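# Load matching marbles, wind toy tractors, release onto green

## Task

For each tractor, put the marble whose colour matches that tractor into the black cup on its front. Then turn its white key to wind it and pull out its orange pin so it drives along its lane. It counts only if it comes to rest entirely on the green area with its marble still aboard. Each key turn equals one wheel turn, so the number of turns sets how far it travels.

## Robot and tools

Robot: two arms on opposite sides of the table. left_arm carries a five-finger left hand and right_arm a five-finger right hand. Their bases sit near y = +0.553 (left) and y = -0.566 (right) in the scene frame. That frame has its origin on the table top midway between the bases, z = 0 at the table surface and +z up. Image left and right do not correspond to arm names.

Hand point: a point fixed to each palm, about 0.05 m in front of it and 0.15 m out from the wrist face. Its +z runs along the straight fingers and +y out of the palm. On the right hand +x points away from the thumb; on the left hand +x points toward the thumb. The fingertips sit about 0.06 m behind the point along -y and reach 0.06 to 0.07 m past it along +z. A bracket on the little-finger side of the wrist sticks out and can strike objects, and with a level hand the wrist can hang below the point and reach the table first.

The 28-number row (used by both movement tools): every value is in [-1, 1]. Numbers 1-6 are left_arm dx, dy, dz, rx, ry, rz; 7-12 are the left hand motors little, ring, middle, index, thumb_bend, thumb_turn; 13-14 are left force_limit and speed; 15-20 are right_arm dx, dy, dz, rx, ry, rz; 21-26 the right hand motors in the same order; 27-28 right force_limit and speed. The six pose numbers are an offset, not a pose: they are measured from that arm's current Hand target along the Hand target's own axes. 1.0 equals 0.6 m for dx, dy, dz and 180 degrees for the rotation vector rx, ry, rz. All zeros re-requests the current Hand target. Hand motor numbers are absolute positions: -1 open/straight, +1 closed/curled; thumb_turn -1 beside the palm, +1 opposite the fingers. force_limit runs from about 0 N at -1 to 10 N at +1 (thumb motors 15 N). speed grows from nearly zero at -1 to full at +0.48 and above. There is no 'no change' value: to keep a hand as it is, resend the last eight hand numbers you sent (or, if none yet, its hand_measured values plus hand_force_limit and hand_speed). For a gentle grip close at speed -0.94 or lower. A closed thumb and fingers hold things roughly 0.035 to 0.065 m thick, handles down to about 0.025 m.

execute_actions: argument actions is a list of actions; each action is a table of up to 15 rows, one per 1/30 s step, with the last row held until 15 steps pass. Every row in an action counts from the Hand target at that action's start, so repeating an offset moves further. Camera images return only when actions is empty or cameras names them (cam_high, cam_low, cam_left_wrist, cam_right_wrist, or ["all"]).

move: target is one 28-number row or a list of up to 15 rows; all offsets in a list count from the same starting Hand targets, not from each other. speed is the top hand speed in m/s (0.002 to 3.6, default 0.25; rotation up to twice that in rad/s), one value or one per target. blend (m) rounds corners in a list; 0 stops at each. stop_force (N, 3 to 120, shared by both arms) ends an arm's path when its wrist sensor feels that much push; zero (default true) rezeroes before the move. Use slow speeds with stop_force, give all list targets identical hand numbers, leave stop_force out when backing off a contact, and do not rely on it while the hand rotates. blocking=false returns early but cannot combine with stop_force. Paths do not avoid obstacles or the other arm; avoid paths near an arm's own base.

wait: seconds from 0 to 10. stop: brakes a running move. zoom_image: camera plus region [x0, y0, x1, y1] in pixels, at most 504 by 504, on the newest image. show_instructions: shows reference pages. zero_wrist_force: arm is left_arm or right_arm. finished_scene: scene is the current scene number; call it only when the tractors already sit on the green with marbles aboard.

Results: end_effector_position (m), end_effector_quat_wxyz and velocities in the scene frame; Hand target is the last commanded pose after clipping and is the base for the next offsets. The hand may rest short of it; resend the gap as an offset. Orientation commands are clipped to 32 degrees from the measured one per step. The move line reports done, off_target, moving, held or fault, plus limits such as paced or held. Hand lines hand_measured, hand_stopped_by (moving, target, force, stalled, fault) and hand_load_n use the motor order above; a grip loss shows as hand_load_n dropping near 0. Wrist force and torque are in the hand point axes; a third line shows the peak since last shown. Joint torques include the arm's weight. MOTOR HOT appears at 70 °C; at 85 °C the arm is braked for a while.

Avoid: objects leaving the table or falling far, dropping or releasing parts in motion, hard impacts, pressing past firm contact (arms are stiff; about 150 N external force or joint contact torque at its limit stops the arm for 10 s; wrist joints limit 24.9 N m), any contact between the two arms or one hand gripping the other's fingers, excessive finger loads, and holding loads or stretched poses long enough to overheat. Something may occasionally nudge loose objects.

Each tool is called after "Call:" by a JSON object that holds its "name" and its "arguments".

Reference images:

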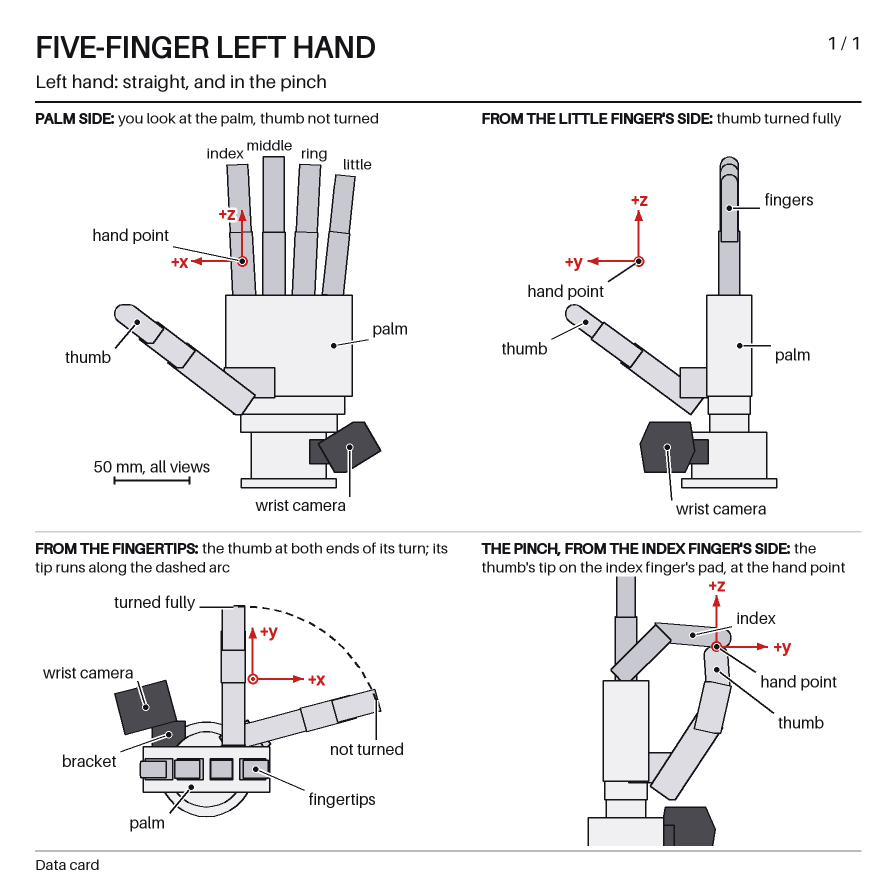

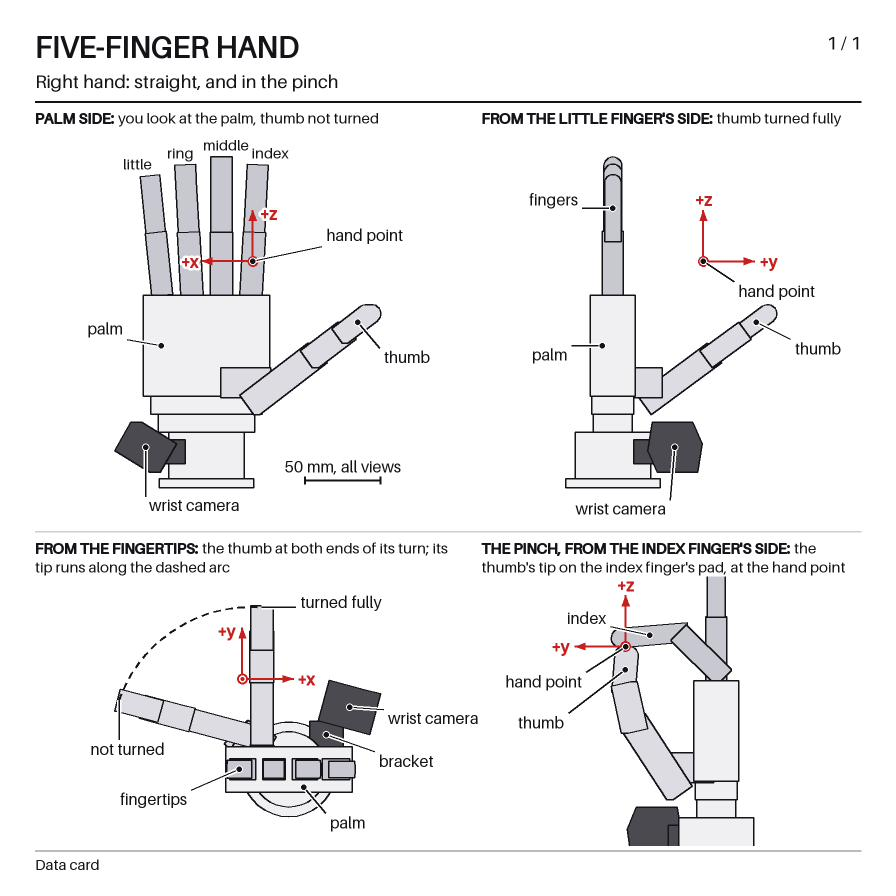

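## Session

Call:
{"name": "execute_actions", "arguments": {"actions": []}}

Scene clock: 0.00 s.
left_arm: end_effector_position=(+0.1176, +0.2832, +0.4758) hand_measured=(-1.000, -1.000, -1.000, -1.000, -1.000, -1.000) hand_load_n=(+0.0, -0.5, +0.0, +0.0, +0.0, +0.0) hand_stopped_by=(target, target, target, target, target, target) hand_force_limit=0.00 hand_speed=-0.80 end_effector_quat_wxyz=(+0.004, +0.939, -0.343, +0.011) | right_arm: end_effector_position=(+0.1134, -0.2985, +0.4741) hand_measured=(-1.000, -1.000, -1.000, -1.000, -1.000, -1.000) hand_load_n=(+0.0, +0.0, +0.0, +0.0, +0.0, +0.0) hand_stopped_by=(target, target, target, target, target, target) hand_force_limit=0.00 hand_speed=-0.80 end_effector_quat_wxyz=(-0.014, -0.334, +0.942, +0.010)
Joint positions: left_arm=[4.303 -1.426 -1.338 1.216 -1.564 1.882] | right_arm=[-1.195 -1.722 1.364 1.958 1.55 -1.874]
Joint velocities: within noise
Joint torques (N m): no reading
Wrist force (N): no reading
Wrist torque (N m): no reading
Wrist force, peak (N): no reading
Hand target: left_arm +0.1176, +0.2832, +0.4758; +0.004, +0.939, -0.343, +0.011 | right_arm +0.1134, -0.2985, +0.4741; -0.014, -0.334, +0.942, +0.010

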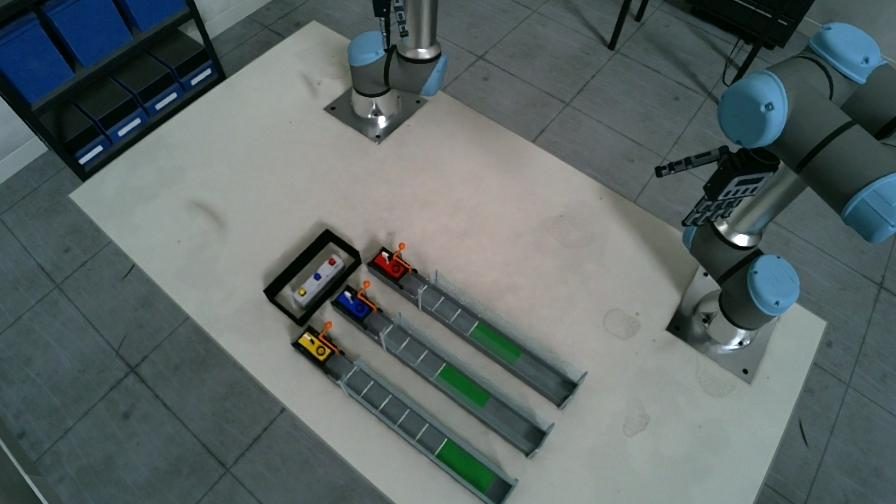

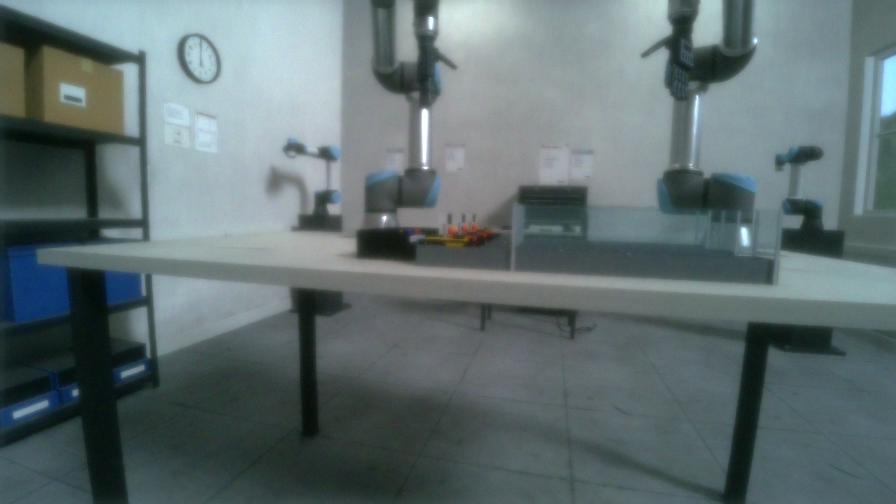

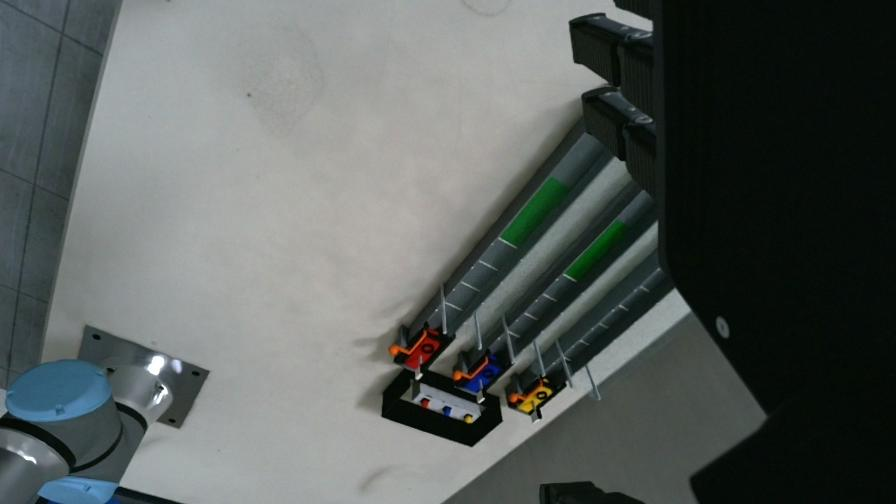

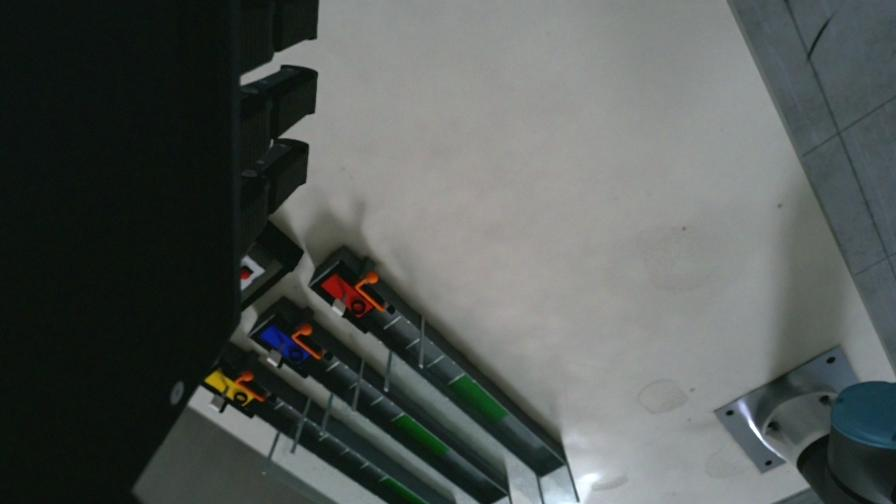

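Call:
{"name": "zoom_image", "arguments": {"camera": "cam_high", "region": [250, 215, 450, 400]}}

Call:
{"name": "zoom_image", "arguments": {"camera": "cam_high", "region": [370, 300, 600, 504]}}

Call:
{"name": "zoom_image", "arguments": {"camera": "cam_high", "region": [280, 230, 440, 380]}}

Scaled by 2.520.

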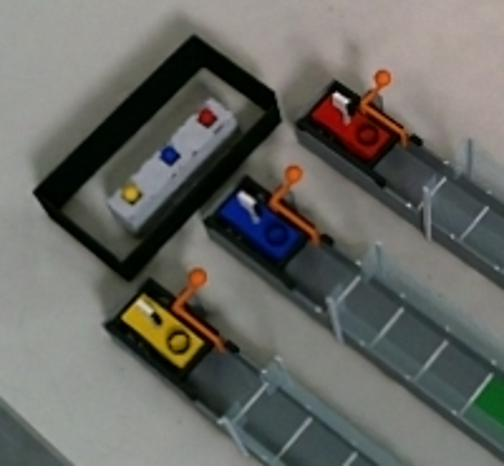

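Scaled by 2.191.

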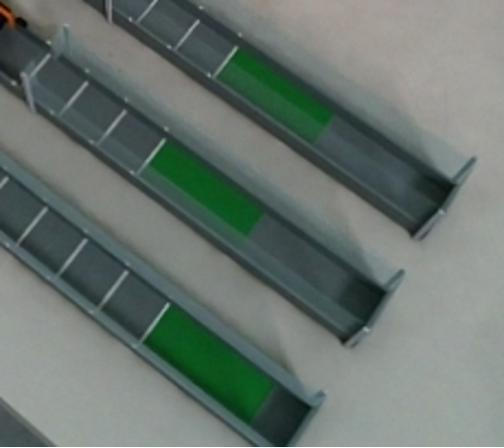

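Scaled by 3.150.

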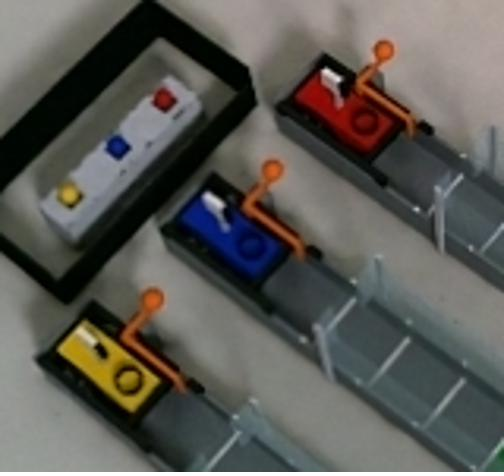

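Call:
{"name": "move", "arguments": {"target": [0.6721,-0.15245,0.26669,-0.05896,0.08279,0.20616,-1,-1,-1,-1,-1,-1,0,-0.8,0,0,0,0,0,0,-1,-1,-1,-1,-1,-1,0,-0.8], "speed": 0.35, "cameras": ["cam_left_wrist","cam_high"]}}

Scene clock: 4.00 s.
left_arm: end_effector_position=(+0.4864, +0.0915, +0.3246) hand_measured=(-1.000, -1.000, -1.000, -1.000, -1.000, -1.000) hand_load_n=(+0.0, +0.0, +0.0, +0.0, +0.0, +0.0) hand_stopped_by=(target, target, target, target, target, target) hand_force_limit=0.00 hand_speed=-0.80 end_effector_quat_wxyz=(+0.135, +0.773, -0.606, +0.131) | right_arm: end_effector_position=(+0.1134, -0.2985, +0.4741) hand_measured=(-1.000, -1.000, -1.000, -1.000, -1.000, -1.000) hand_load_n=(+0.0, +0.0, +0.0, +0.0, +0.0, +0.0) hand_stopped_by=(target, target, target, target, target, target) hand_force_limit=0.00 hand_speed=-0.80 end_effector_quat_wxyz=(-0.014, -0.334, +0.942, +0.010)
Joint positions: left_arm=[4.357 -2.617 -0.035 1.249 -1.231 2.536] | right_arm=[-1.195 -1.722 1.364 1.958 1.55 -1.874]
Joint torques (N m): left_arm=[13.63 47.72 28.72 -3.17 2.9 -1.29] | right_arm=[0.2 -9.43 -18.08 2.54 -0.21 0.31]
Wrist force (N): left_arm=[0.7 0.6 0.6] | right_arm=[0.1 0.0 0.0]
Wrist torque (N m): left_arm=[0.04 0.03 0.17] | right_arm=[0.00 -0.02 0.01]
Wrist force, peak (N): left_arm=[1.3 -0.8 1.6] | right_arm=[0.5 0.1 -0.2]
Hand target: left_arm +0.4876, +0.0907, +0.3254; +0.129, +0.768, -0.619, +0.100 | right_arm +0.1134, -0.2985, +0.4741; -0.014, -0.334, +0.942, +0.010
Off the commanded pose: left_arm 0.002 m, 4 deg | right_arm 0.000 m, 0 deg.
elbow stopped short (left arm): the move would have taken joint 3 (elbow) straighter than the controller allows.
move: off_target (left_arm)
Images, in order (width x height): cam_high 896x504, cam_left_wrist 896x504.

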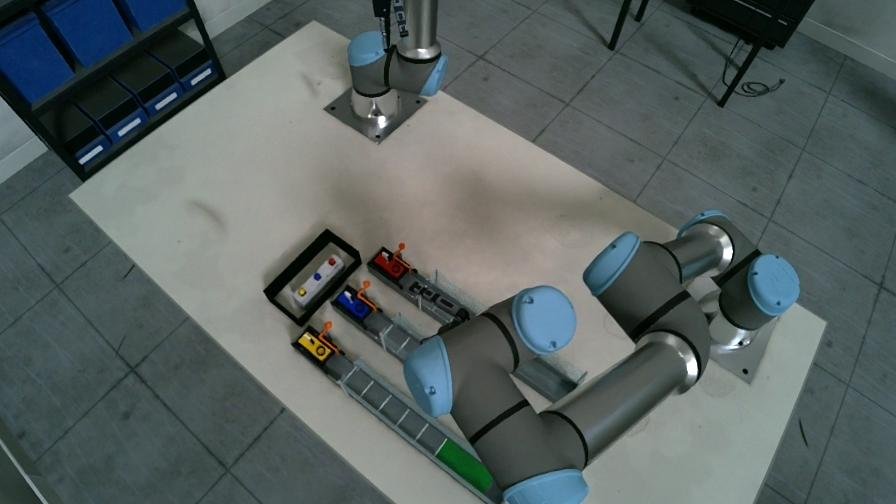

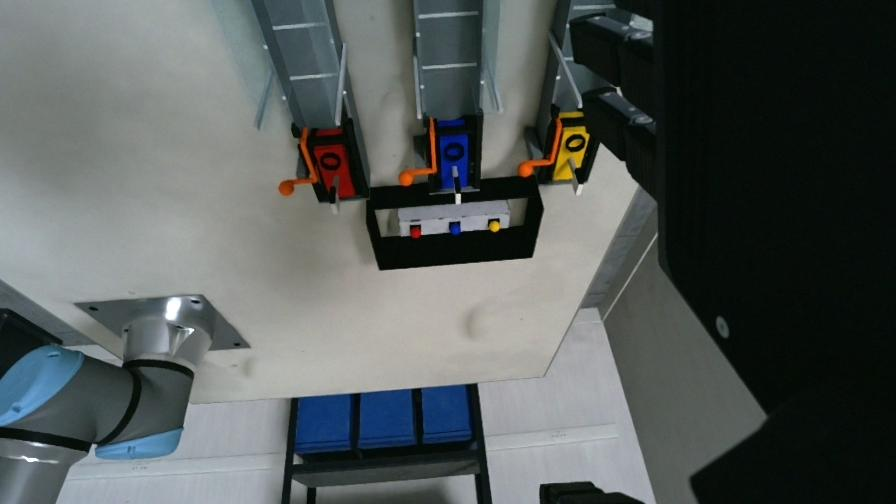

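Call:
{"name": "zoom_image", "arguments": {"camera": "cam_left_wrist", "region": [260, 90, 400, 230]}}

Call:
{"name": "zoom_image", "arguments": {"camera": "cam_left_wrist", "region": [380, 90, 520, 230]}}

Call:
{"name": "zoom_image", "arguments": {"camera": "cam_left_wrist", "region": [490, 90, 630, 230]}}

Call:
{"name": "zoom_image", "arguments": {"camera": "cam_left_wrist", "region": [360, 160, 560, 280]}}

Scaled by 3.600.

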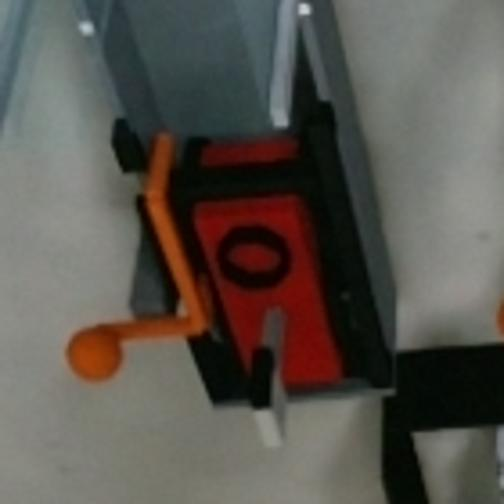

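Scaled by 3.600.

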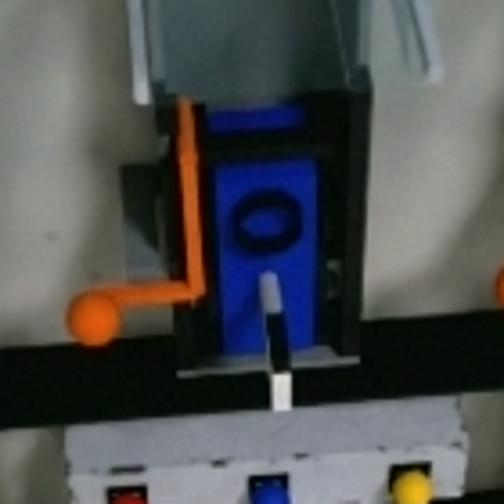

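Scaled by 3.600.

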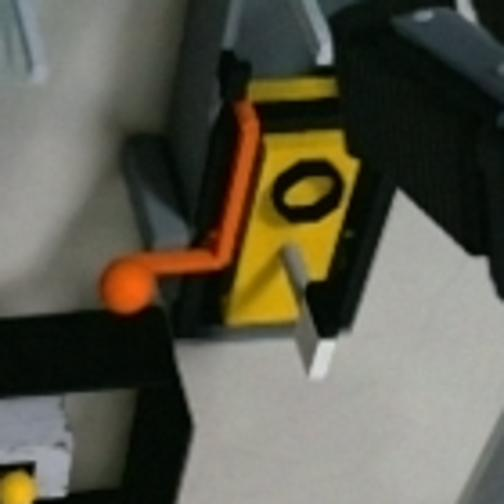

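Scaled by 2.520.

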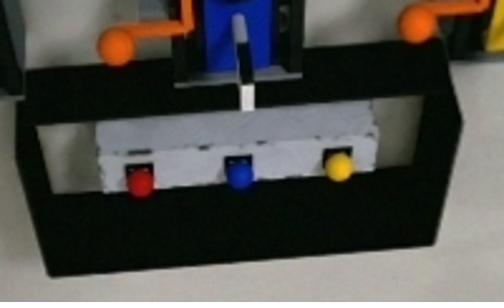

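Call:
{"name": "zoom_image", "arguments": {"camera": "cam_high", "region": [360, 235, 430, 295]}}

Call:
{"name": "zoom_image", "arguments": {"camera": "cam_high", "region": [325, 275, 395, 335]}}

Call:
{"name": "zoom_image", "arguments": {"camera": "cam_high", "region": [285, 315, 355, 375]}}

Scaled by 7.200.

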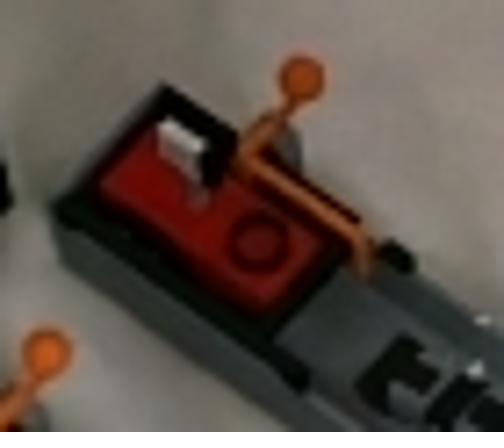

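Scaled by 7.200.

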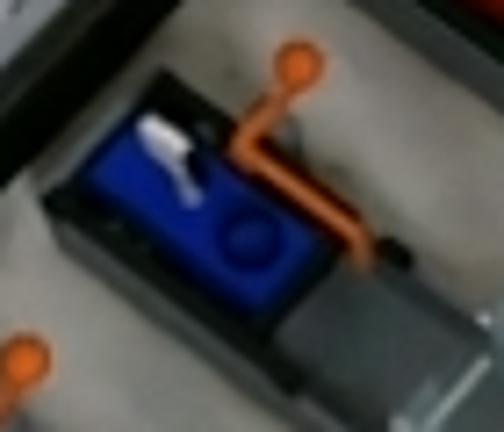

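Scaled by 7.200.

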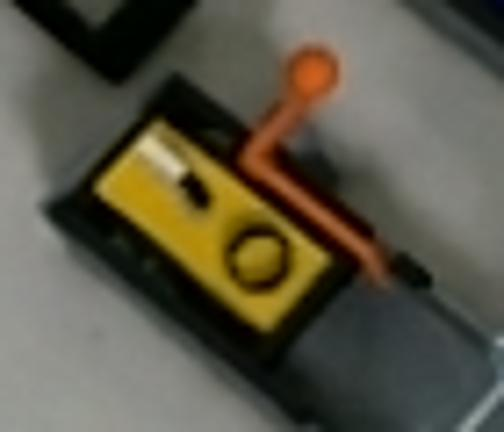

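Call:
{"name": "move", "arguments": {"target": [[0,0,0,0,0,0,-1,-1,-1,-1,-1,-1,0,-0.8,-0.55651,-0.01712,0.4449,0.0065,-0.0091,0.2176,1,1,1,-1,-1,1,0,-0.3],[0,0,0,0,0,0,-1,-1,-1,-1,-1,-1,0,-0.8,-0.55875,-0.02032,0.55799,0.0065,-0.0091,0.2176,1,1,1,-1,-1,1,0,-0.3]], "speed": [0.35,0.12], "blend": [0.005,0], "cameras": ["cam_left_wrist","cam_right_wrist","cam_high"]}}

Scene clock: 14.17 s.
left_arm: end_effector_position=(+0.4864, +0.0915, +0.3246) hand_measured=(-1.000, -1.000, -1.000, -1.000, -1.000, -1.000) hand_load_n=(+0.0, +0.0, +0.0, +0.0, +0.0, +0.0) hand_stopped_by=(target, target, target, target, target, target) hand_force_limit=0.00 hand_speed=-0.80 end_effector_quat_wxyz=(+0.135, +0.773, -0.606, +0.131) | right_arm: end_effector_position=(+0.3700, -0.0938, +0.1323) hand_measured=(+1.000, +1.000, +1.000, -1.000, -1.000, +1.000) hand_load_n=(+0.0, +0.0, +0.0, +0.0, +0.0, +0.0) hand_stopped_by=(target, target, target, target, target, target) hand_force_limit=0.00 hand_speed=-0.30 end_effector_quat_wxyz=(+0.000, +0.001, +1.000, +0.000)
Joint positions: left_arm=[4.357 -2.617 -0.035 1.249 -1.231 2.536] | right_arm=[-0.948 -0.949 1.275 1.246 1.571 -0.943]
Joint torques (N m): left_arm=[13.14 48.12 29 -2.57 2.93 -1.33] | right_arm=[9.32 -28.09 -11.11 0.8 -1.69 1.68]
Wrist force (N): left_arm=[0.7 0.6 0.5] | right_arm=[0.1 0.1 -0.2]
Wrist torque (N m): left_arm=[0.04 0.03 0.16] | right_arm=[0.02 -0.02 -0.04]
Wrist force, peak (N): left_arm=[1.0 0.6 0.6] | right_arm=[1.1 0.0 -1.1]
Hand target: left_arm +0.4876, +0.0907, +0.3254; +0.129, +0.768, -0.619, +0.100 | right_arm +0.3700, -0.0938, +0.1323; +0.000, +0.001, +1.000, +0.000
Off the commanded pose: left_arm 0.002 m, 4 deg | right_arm 0.000 m, 0 deg.
elbow stopped short (left arm): the move would have taken joint 3 (elbow) straighter than the controller allows.
move: off_target (left_arm)
Images, in order (width x height): cam_high 896x504, cam_left_wrist 896x504, cam_right_wrist 896x504.

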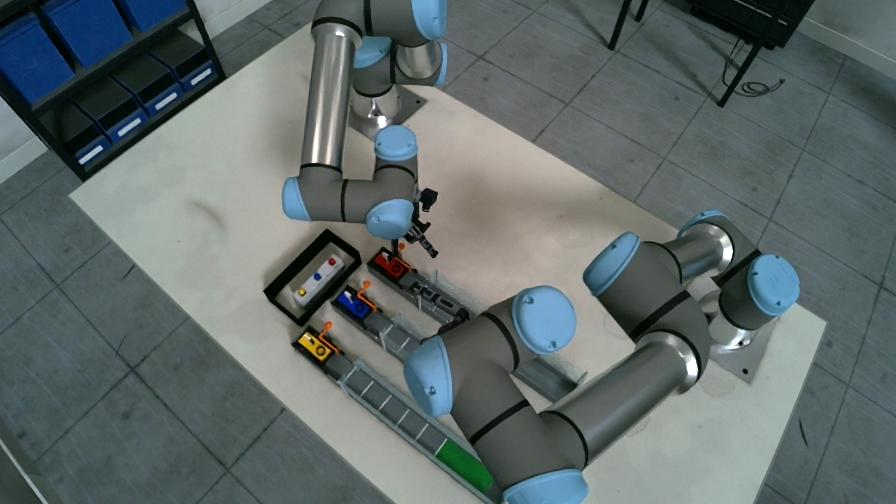

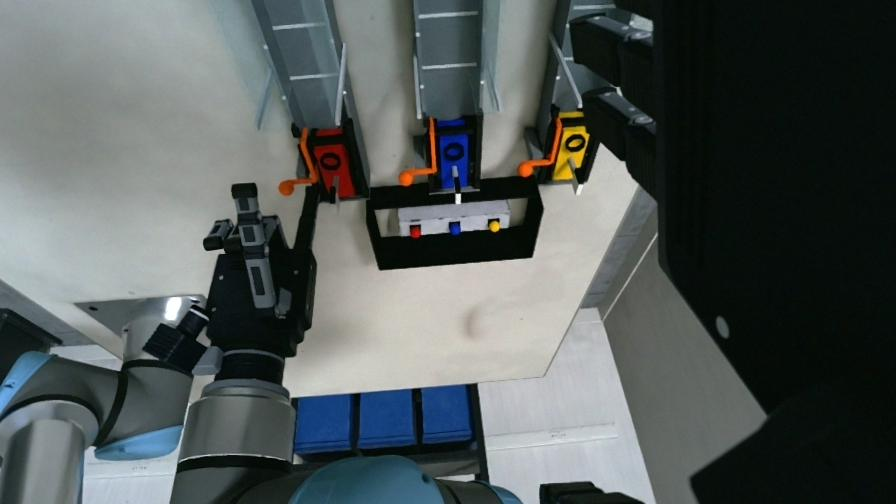

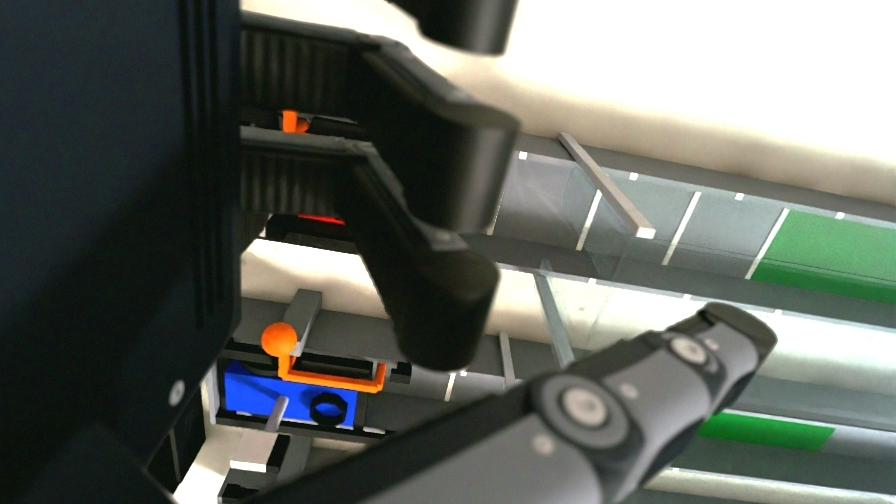

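Call:
{"name": "zoom_image", "arguments": {"camera": "cam_left_wrist", "region": [260, 120, 400, 240]}}

Call:
{"name": "zoom_image", "arguments": {"camera": "cam_high", "region": [360, 225, 450, 295]}}

Scaled by 3.600.

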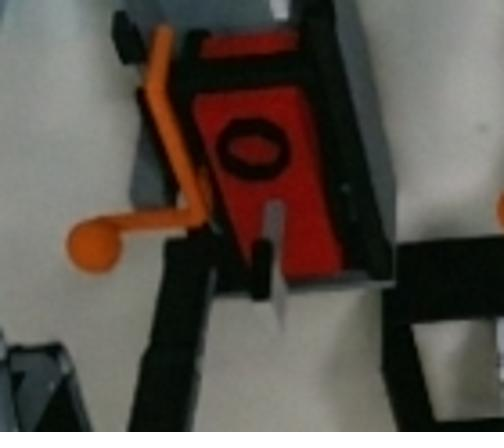

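Scaled by 5.600.

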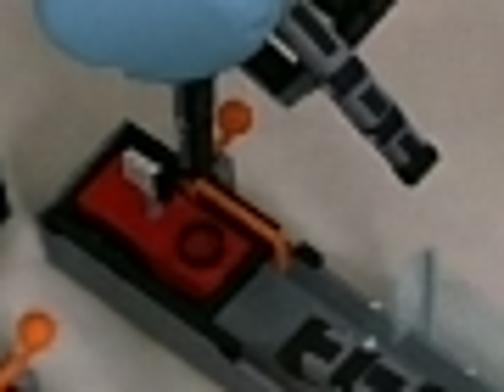

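Call:
{"name": "move", "arguments": {"target": [0,0,0,0,0,0,-1,-1,-1,-1,-1,-1,0,-0.8,-0.0287,0,0,0,0,0,1,1,1,-1,-1,1,0,-0.3], "speed": 0.015, "stop_force": 3, "cameras": ["cam_left_wrist","cam_high"]}}

Scene clock: 16.83 s.
left_arm: end_effector_position=(+0.4864, +0.0915, +0.3246) hand_measured=(-1.000, -1.000, -1.000, -1.000, -1.000, -1.000) hand_load_n=(+0.0, +0.0, +0.0, +0.0, +0.0, +0.0) hand_stopped_by=(target, target, target, target, target, target) hand_force_limit=0.00 hand_speed=-0.80 end_effector_quat_wxyz=(+0.135, +0.773, -0.606, +0.131) | right_arm: end_effector_position=(+0.3823, -0.0939, +0.1323) hand_measured=(+1.000, +1.000, +1.000, -1.000, -1.000, +1.000) hand_load_n=(+0.0, +0.0, +0.0, +0.0, +0.0, +0.0) hand_stopped_by=(target, target, target, target, target, target) hand_force_limit=0.00 hand_speed=-0.30 end_effector_quat_wxyz=(+0.000, +0.001, +1.000, +0.000)
Joint positions: left_arm=[4.357 -2.617 -0.035 1.249 -1.231 2.536] | right_arm=[-0.962 -0.93 1.243 1.259 1.571 -0.957]
Joint torques (N m): left_arm=[12.95 47.73 29.04 -1.96 2.86 -1.18] | right_arm=[9.26 -56.54 -12.51 0.44 2.02 1.75]
Wrist force (N): left_arm=[0.7 0.4 0.6] | right_arm=[1.6 0.1 0.2]
Wrist torque (N m): left_arm=[0.02 0.04 0.18] | right_arm=[-0.03 0.04 0.11]
Wrist force, peak (N): left_arm=[1.1 0.6 0.6] | right_arm=[6.5 0.6 -1.1]
Hand target: left_arm +0.4876, +0.0907, +0.3254; +0.129, +0.768, -0.619, +0.100 | right_arm +0.3823, -0.0939, +0.1323; +0.000, +0.001, +1.000, +0.000 (not the last commanded pose)
Off the commanded pose: left_arm 0.002 m, 4 deg | right_arm 0.005 m, 0 deg.
elbow stopped short (left arm): the move would have taken joint 3 (elbow) straighter than the controller allows.
move: contact (right_arm), off_target (left_arm)
Images, in order (width x height): cam_high 896x504, cam_left_wrist 896x504.

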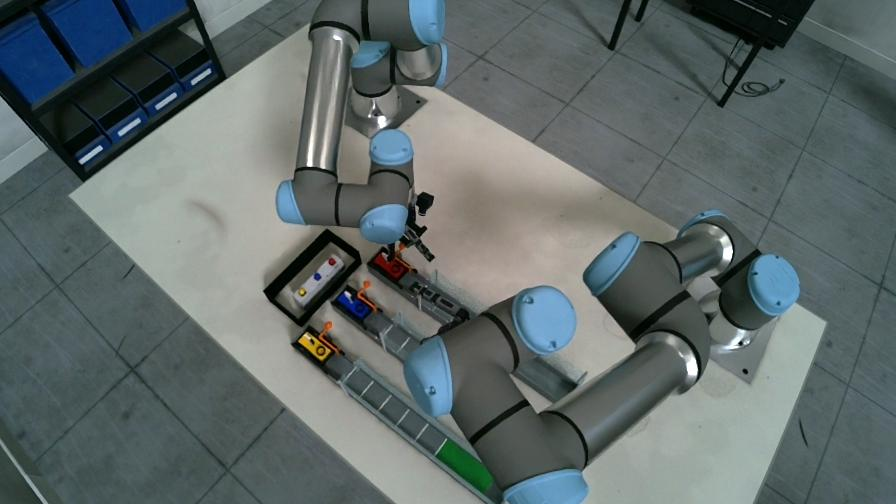

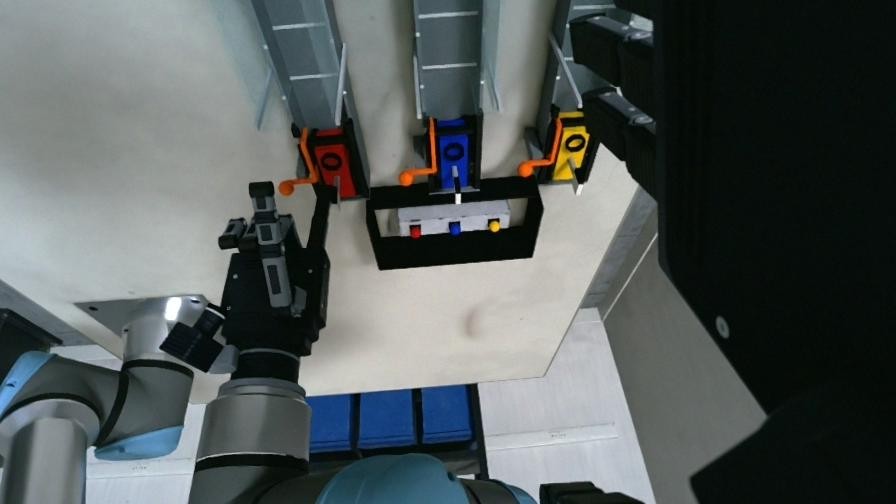

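Call:
{"name": "move", "arguments": {"target": [[0,0,0,0,0,0,-1,-1,-1,-1,-1,-1,0,-0.8,-0.00467,0.00167,0,0,0,0,1,1,1,-1,-1,1,0,-0.3],[0,0,0,0,0,0,-1,-1,-1,-1,-1,-1,0,-0.8,-0.00958,0.001,0,0,0,0,1,1,1,-1,-1,1,0,-0.3],[0,0,0,0,0,0,-1,-1,-1,-1,-1,-1,0,-0.8,-0.014,-0.00133,0,0,0,0,1,1,1,-1,-1,1,0,-0.3],[0,0,0,0,0,0,-1,-1,-1,-1,-1,-1,0,-0.8,-0.01683,-0.00417,0,0,0,0,1,1,1,-1,-1,1,0,-0.3],[0,0,0,0,0,0,-1,-1,-1,-1,-1,-1,0,-0.8,-0.01767,-0.0055,0,0,0,0,1,1,1,-1,-1,1,0,-0.3]], "speed": 0.02, "blend": 0.001, "stop_force": 10, "cameras": ["cam_left_wrist","cam_high"]}}

Scene clock: 18.97 s.
left_arm: end_effector_position=(+0.4864, +0.0915, +0.3246) hand_measured=(-1.000, -1.000, -1.000, -1.000, -1.000, -1.000) hand_load_n=(+0.0, +0.0, -0.5, +0.0, +0.0, +0.0) hand_stopped_by=(target, target, target, target, target, target) hand_force_limit=0.00 hand_speed=-0.80 end_effector_quat_wxyz=(+0.135, +0.773, -0.606, +0.131) | right_arm: end_effector_position=(+0.3837, -0.0933, +0.1324) hand_measured=(+1.000, +1.000, +1.000, -1.000, -1.000, +1.000) hand_load_n=(+0.0, +0.0, +0.0, -2.5, -0.5, +0.0) hand_stopped_by=(target, target, target, target, target, target) hand_force_limit=0.00 hand_speed=-0.30 end_effector_quat_wxyz=(+0.000, +0.001, +1.000, +0.000)
Joint positions: left_arm=[4.357 -2.617 -0.035 1.249 -1.231 2.536] | right_arm=[-0.962 -0.927 1.237 1.261 1.571 -0.957]
Joint torques (N m): left_arm=[13.13 48.26 29.18 -1.39 2.79 -1.12] | right_arm=[6.31 -57.09 -12.82 0.39 1.99 1.83]
Wrist force (N): left_arm=[0.8 0.3 0.5] | right_arm=[5.4 1.6 0.2]
Wrist torque (N m): left_arm=[0.01 0.03 0.18] | right_arm=[-0.09 0.30 0.35]
Wrist force, peak (N): left_arm=[0.7 0.9 0.7] | right_arm=[12.6 0.7 -0.9]
Hand target: left_arm +0.4876, +0.0907, +0.3254; +0.129, +0.768, -0.619, +0.100 | right_arm +0.3837, -0.0933, +0.1324; +0.000, +0.001, +1.000, +0.000 (not the last commanded pose)
Off the commanded pose: left_arm 0.002 m, 4 deg | right_arm 0.010 m, 0 deg.
elbow stopped short (left arm): the move would have taken joint 3 (elbow) straighter than the controller allows.
move: contact (right_arm), off_target (left_arm); path passed 0 of 5 targets; blend cut to 0.0005 m at target 4
Images, in order (width x height): cam_high 896x504, cam_left_wrist 896x504.

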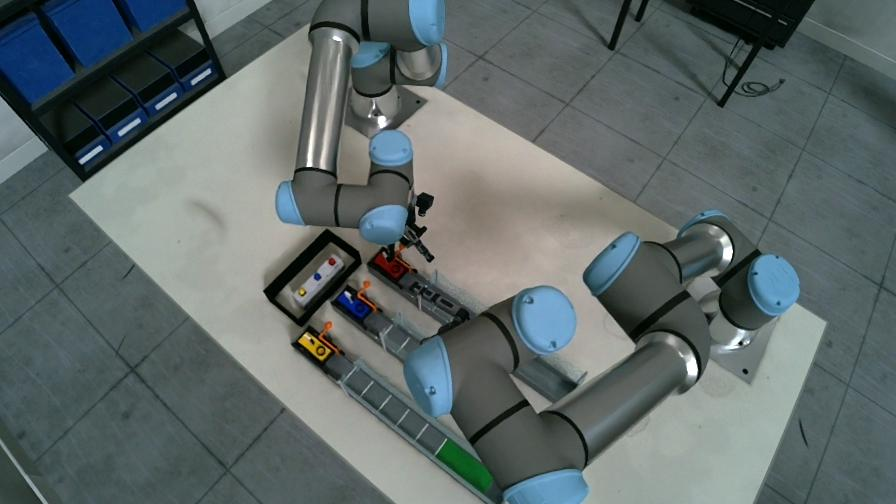

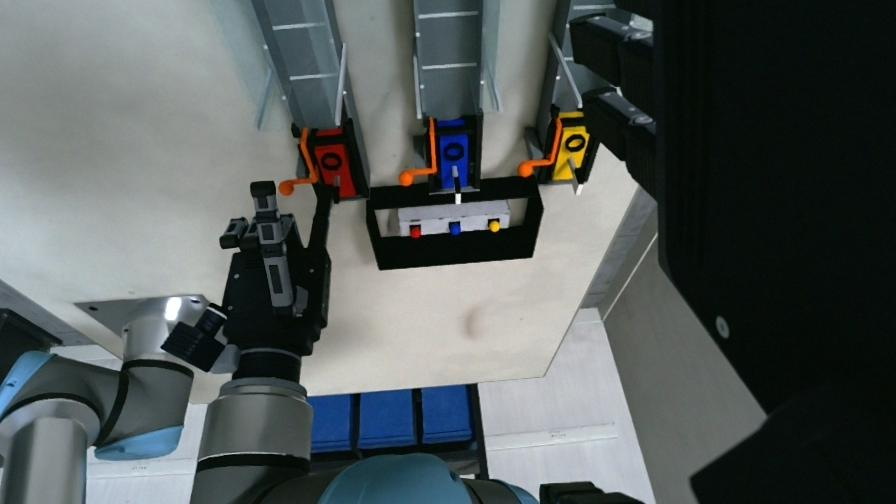

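Call:
{"name": "zoom_image", "arguments": {"camera": "cam_left_wrist", "region": [280, 120, 400, 240]}}

Call:
{"name": "zoom_image", "arguments": {"camera": "cam_high", "region": [360, 225, 450, 295]}}

Scaled by 4.200.

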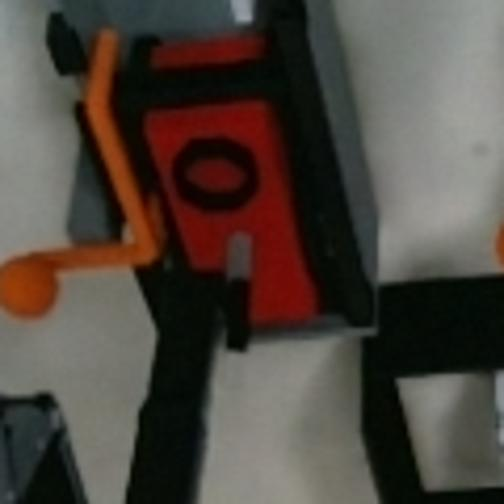

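Scaled by 5.600.

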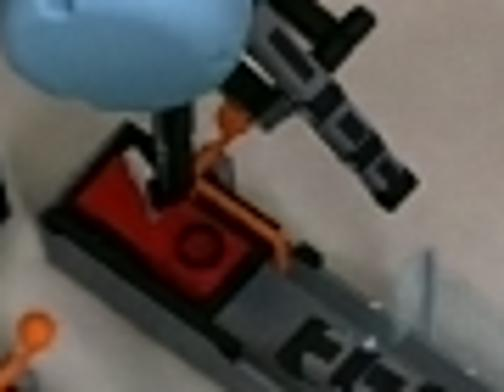

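Call:
{"name": "move", "arguments": {"target": [0,0,0,0,0,0,-1,-1,-1,-1,-1,-1,0,-0.8,0.00417,0.00633,0,0,0,0,1,1,1,-1,-1,1,0,-0.3], "speed": 0.03}}

Call:
{"name": "move", "arguments": {"target": [[0,0,0,0,0,0,-1,-1,-1,-1,-1,-1,0,-0.8,-0.0065,0,0,0,0,0,1,1,1,-1,-1,1,0,-0.3],[0,0,0,0,0,0,-1,-1,-1,-1,-1,-1,0,-0.8,-0.01142,-0.00067,0,0,0,0,1,1,1,-1,-1,1,0,-0.3],[0,0,0,0,0,0,-1,-1,-1,-1,-1,-1,0,-0.8,-0.01583,-0.003,0,0,0,0,1,1,1,-1,-1,1,0,-0.3],[0,0,0,0,0,0,-1,-1,-1,-1,-1,-1,0,-0.8,-0.01867,-0.00583,0,0,0,0,1,1,1,-1,-1,1,0,-0.3],[0,0,0,0,0,0,-1,-1,-1,-1,-1,-1,0,-0.8,-0.0195,-0.00717,0,0,0,0,1,1,1,-1,-1,1,0,-0.3]], "speed": 0.015, "blend": 0.001, "stop_force": 11, "cameras": ["cam_left_wrist","cam_high"]}}

Scene clock: 22.23 s.
left_arm: end_effector_position=(+0.4864, +0.0915, +0.3246) hand_measured=(-1.000, -1.000, -1.000, -1.000, -1.000, -1.000) hand_load_n=(+0.0, +0.0, +0.0, +0.0, +0.0, +0.0) hand_stopped_by=(target, target, target, target, target, target) hand_force_limit=0.00 hand_speed=-0.80 end_effector_quat_wxyz=(+0.135, +0.773, -0.606, +0.131) | right_arm: end_effector_position=(+0.3813, -0.0896, +0.1324) hand_measured=(+1.000, +1.000, +1.000, -1.000, -1.000, +1.000) hand_load_n=(+0.0, +0.0, +0.0, +0.0, -0.5, +0.0) hand_stopped_by=(target, target, target, target, target, target) hand_force_limit=0.00 hand_speed=-0.30 end_effector_quat_wxyz=(+0.000, +0.001, +1.000, +0.000)
Joint positions: left_arm=[4.357 -2.617 -0.035 1.249 -1.231 2.536] | right_arm=[-0.954 -0.924 1.232 1.263 1.571 -0.949]
Joint torques (N m): left_arm=[13.08 48.32 29.18 -0.91 2.81 -1.18] | right_arm=[9.33 -30.41 -24.78 4.21 1.3 1.73]
Wrist force (N): left_arm=[0.7 0.4 0.4] | right_arm=[-0.4 0.2 -0.2]
Wrist torque (N m): left_arm=[0.03 0.04 0.17] | right_arm=[0.02 0.07 -0.07]
Wrist force, peak (N): left_arm=[1.0 0.7 0.7] | right_arm=[5.8 1.8 0.2]
Hand target: left_arm +0.4876, +0.0907, +0.3254; +0.129, +0.768, -0.619, +0.100 | right_arm +0.3812, -0.0895, +0.1324; +0.000, +0.001, +1.000, +0.000
Off the commanded pose: left_arm 0.002 m, 4 deg | right_arm 0.000 m, 0 deg.
elbow stopped short (left arm): the move would have taken joint 3 (elbow) straighter than the controller allows.
move: off_target (left_arm)

Scene clock: 24.00 s.
left_arm: end_effector_position=(+0.4864, +0.0915, +0.3246) hand_measured=(-1.000, -1.000, -1.000, -1.000, -1.000, -1.000) hand_load_n=(+0.0, +0.0, +0.0, +0.0, +0.0, +0.0) hand_stopped_by=(target, target, target, target, target, target) hand_force_limit=0.00 hand_speed=-0.80 end_effector_quat_wxyz=(+0.135, +0.773, -0.606, +0.131) | right_arm: end_effector_position=(+0.3929, -0.0938, +0.1324) hand_measured=(+1.000, +1.000, +1.000, -1.000, -1.000, +1.000) hand_load_n=(+0.0, +0.0, +0.0, -6.0, +0.0, +0.0) hand_stopped_by=(target, target, target, target, target, target) hand_force_limit=0.00 hand_speed=-0.30 end_effector_quat_wxyz=(+0.000, +0.001, +1.000, +0.000)
Joint positions: left_arm=[4.357 -2.617 -0.035 1.249 -1.231 2.536] | right_arm=[-0.973 -0.913 1.213 1.271 1.571 -0.968]
Joint torques (N m): left_arm=[13.79 48.19 28.72 -0.98 2.65 -1.14] | right_arm=[-10.53 -57.46 -11.72 0.65 2.19 -1.34]
Wrist force (N): left_arm=[0.9 0.4 0.7] | right_arm=[1.0 3.9 0.4]
Wrist torque (N m): left_arm=[0.00 0.02 0.19] | right_arm=[-0.17 0.16 0.11]
Wrist force, peak (N): left_arm=[0.8 0.6 0.8] | right_arm=[6.0 2.1 -1.0]
Hand target: left_arm +0.4876, +0.0907, +0.3254; +0.129, +0.768, -0.619, +0.100 | right_arm +0.3929, -0.0938, +0.1324; +0.000, +0.001, +1.000, +0.000
Off the commanded pose: left_arm 0.002 m, 4 deg | right_arm 0.000 m, 0 deg.
elbow stopped short (left arm): the move would have taken joint 3 (elbow) straighter than the controller allows.
move: off_target (left_arm); blend cut to 0.0005 m at target 4
Images, in order (width x height): cam_high 896x504, cam_left_wrist 896x504.

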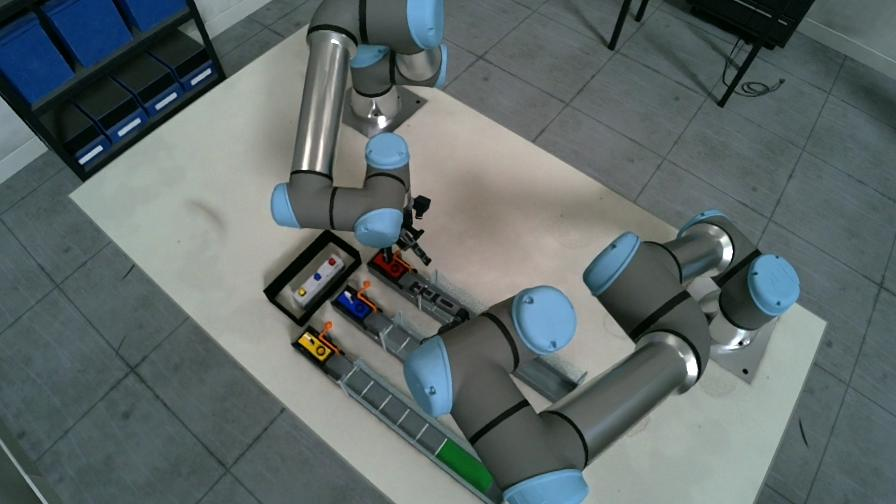

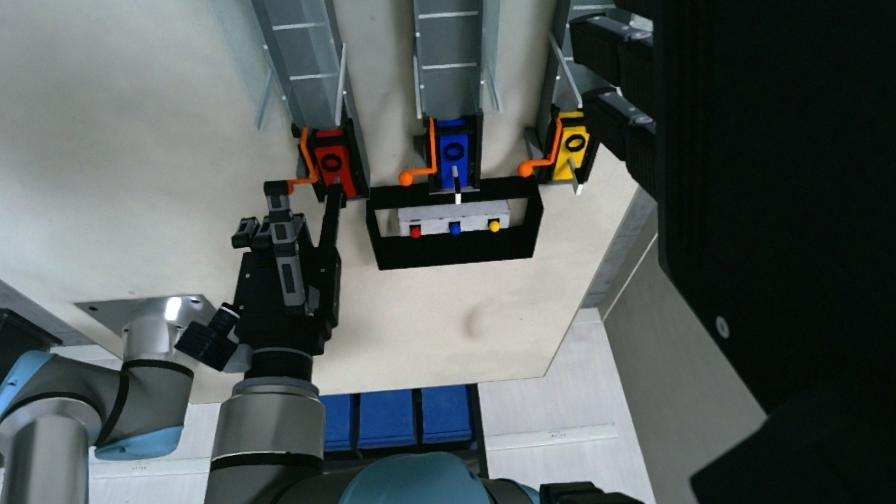

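Call:
{"name": "zoom_image", "arguments": {"camera": "cam_left_wrist", "region": [290, 130, 390, 230]}}

Call:
{"name": "zoom_image", "arguments": {"camera": "cam_high", "region": [360, 235, 430, 295]}}

Scaled by 5.040.

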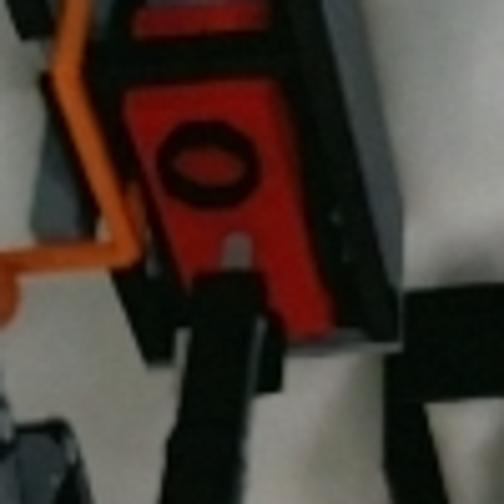

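Scaled by 7.200.

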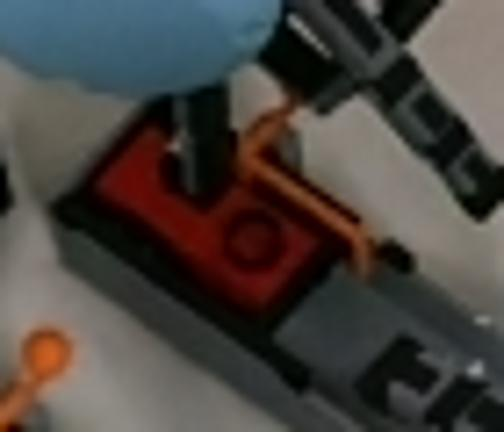

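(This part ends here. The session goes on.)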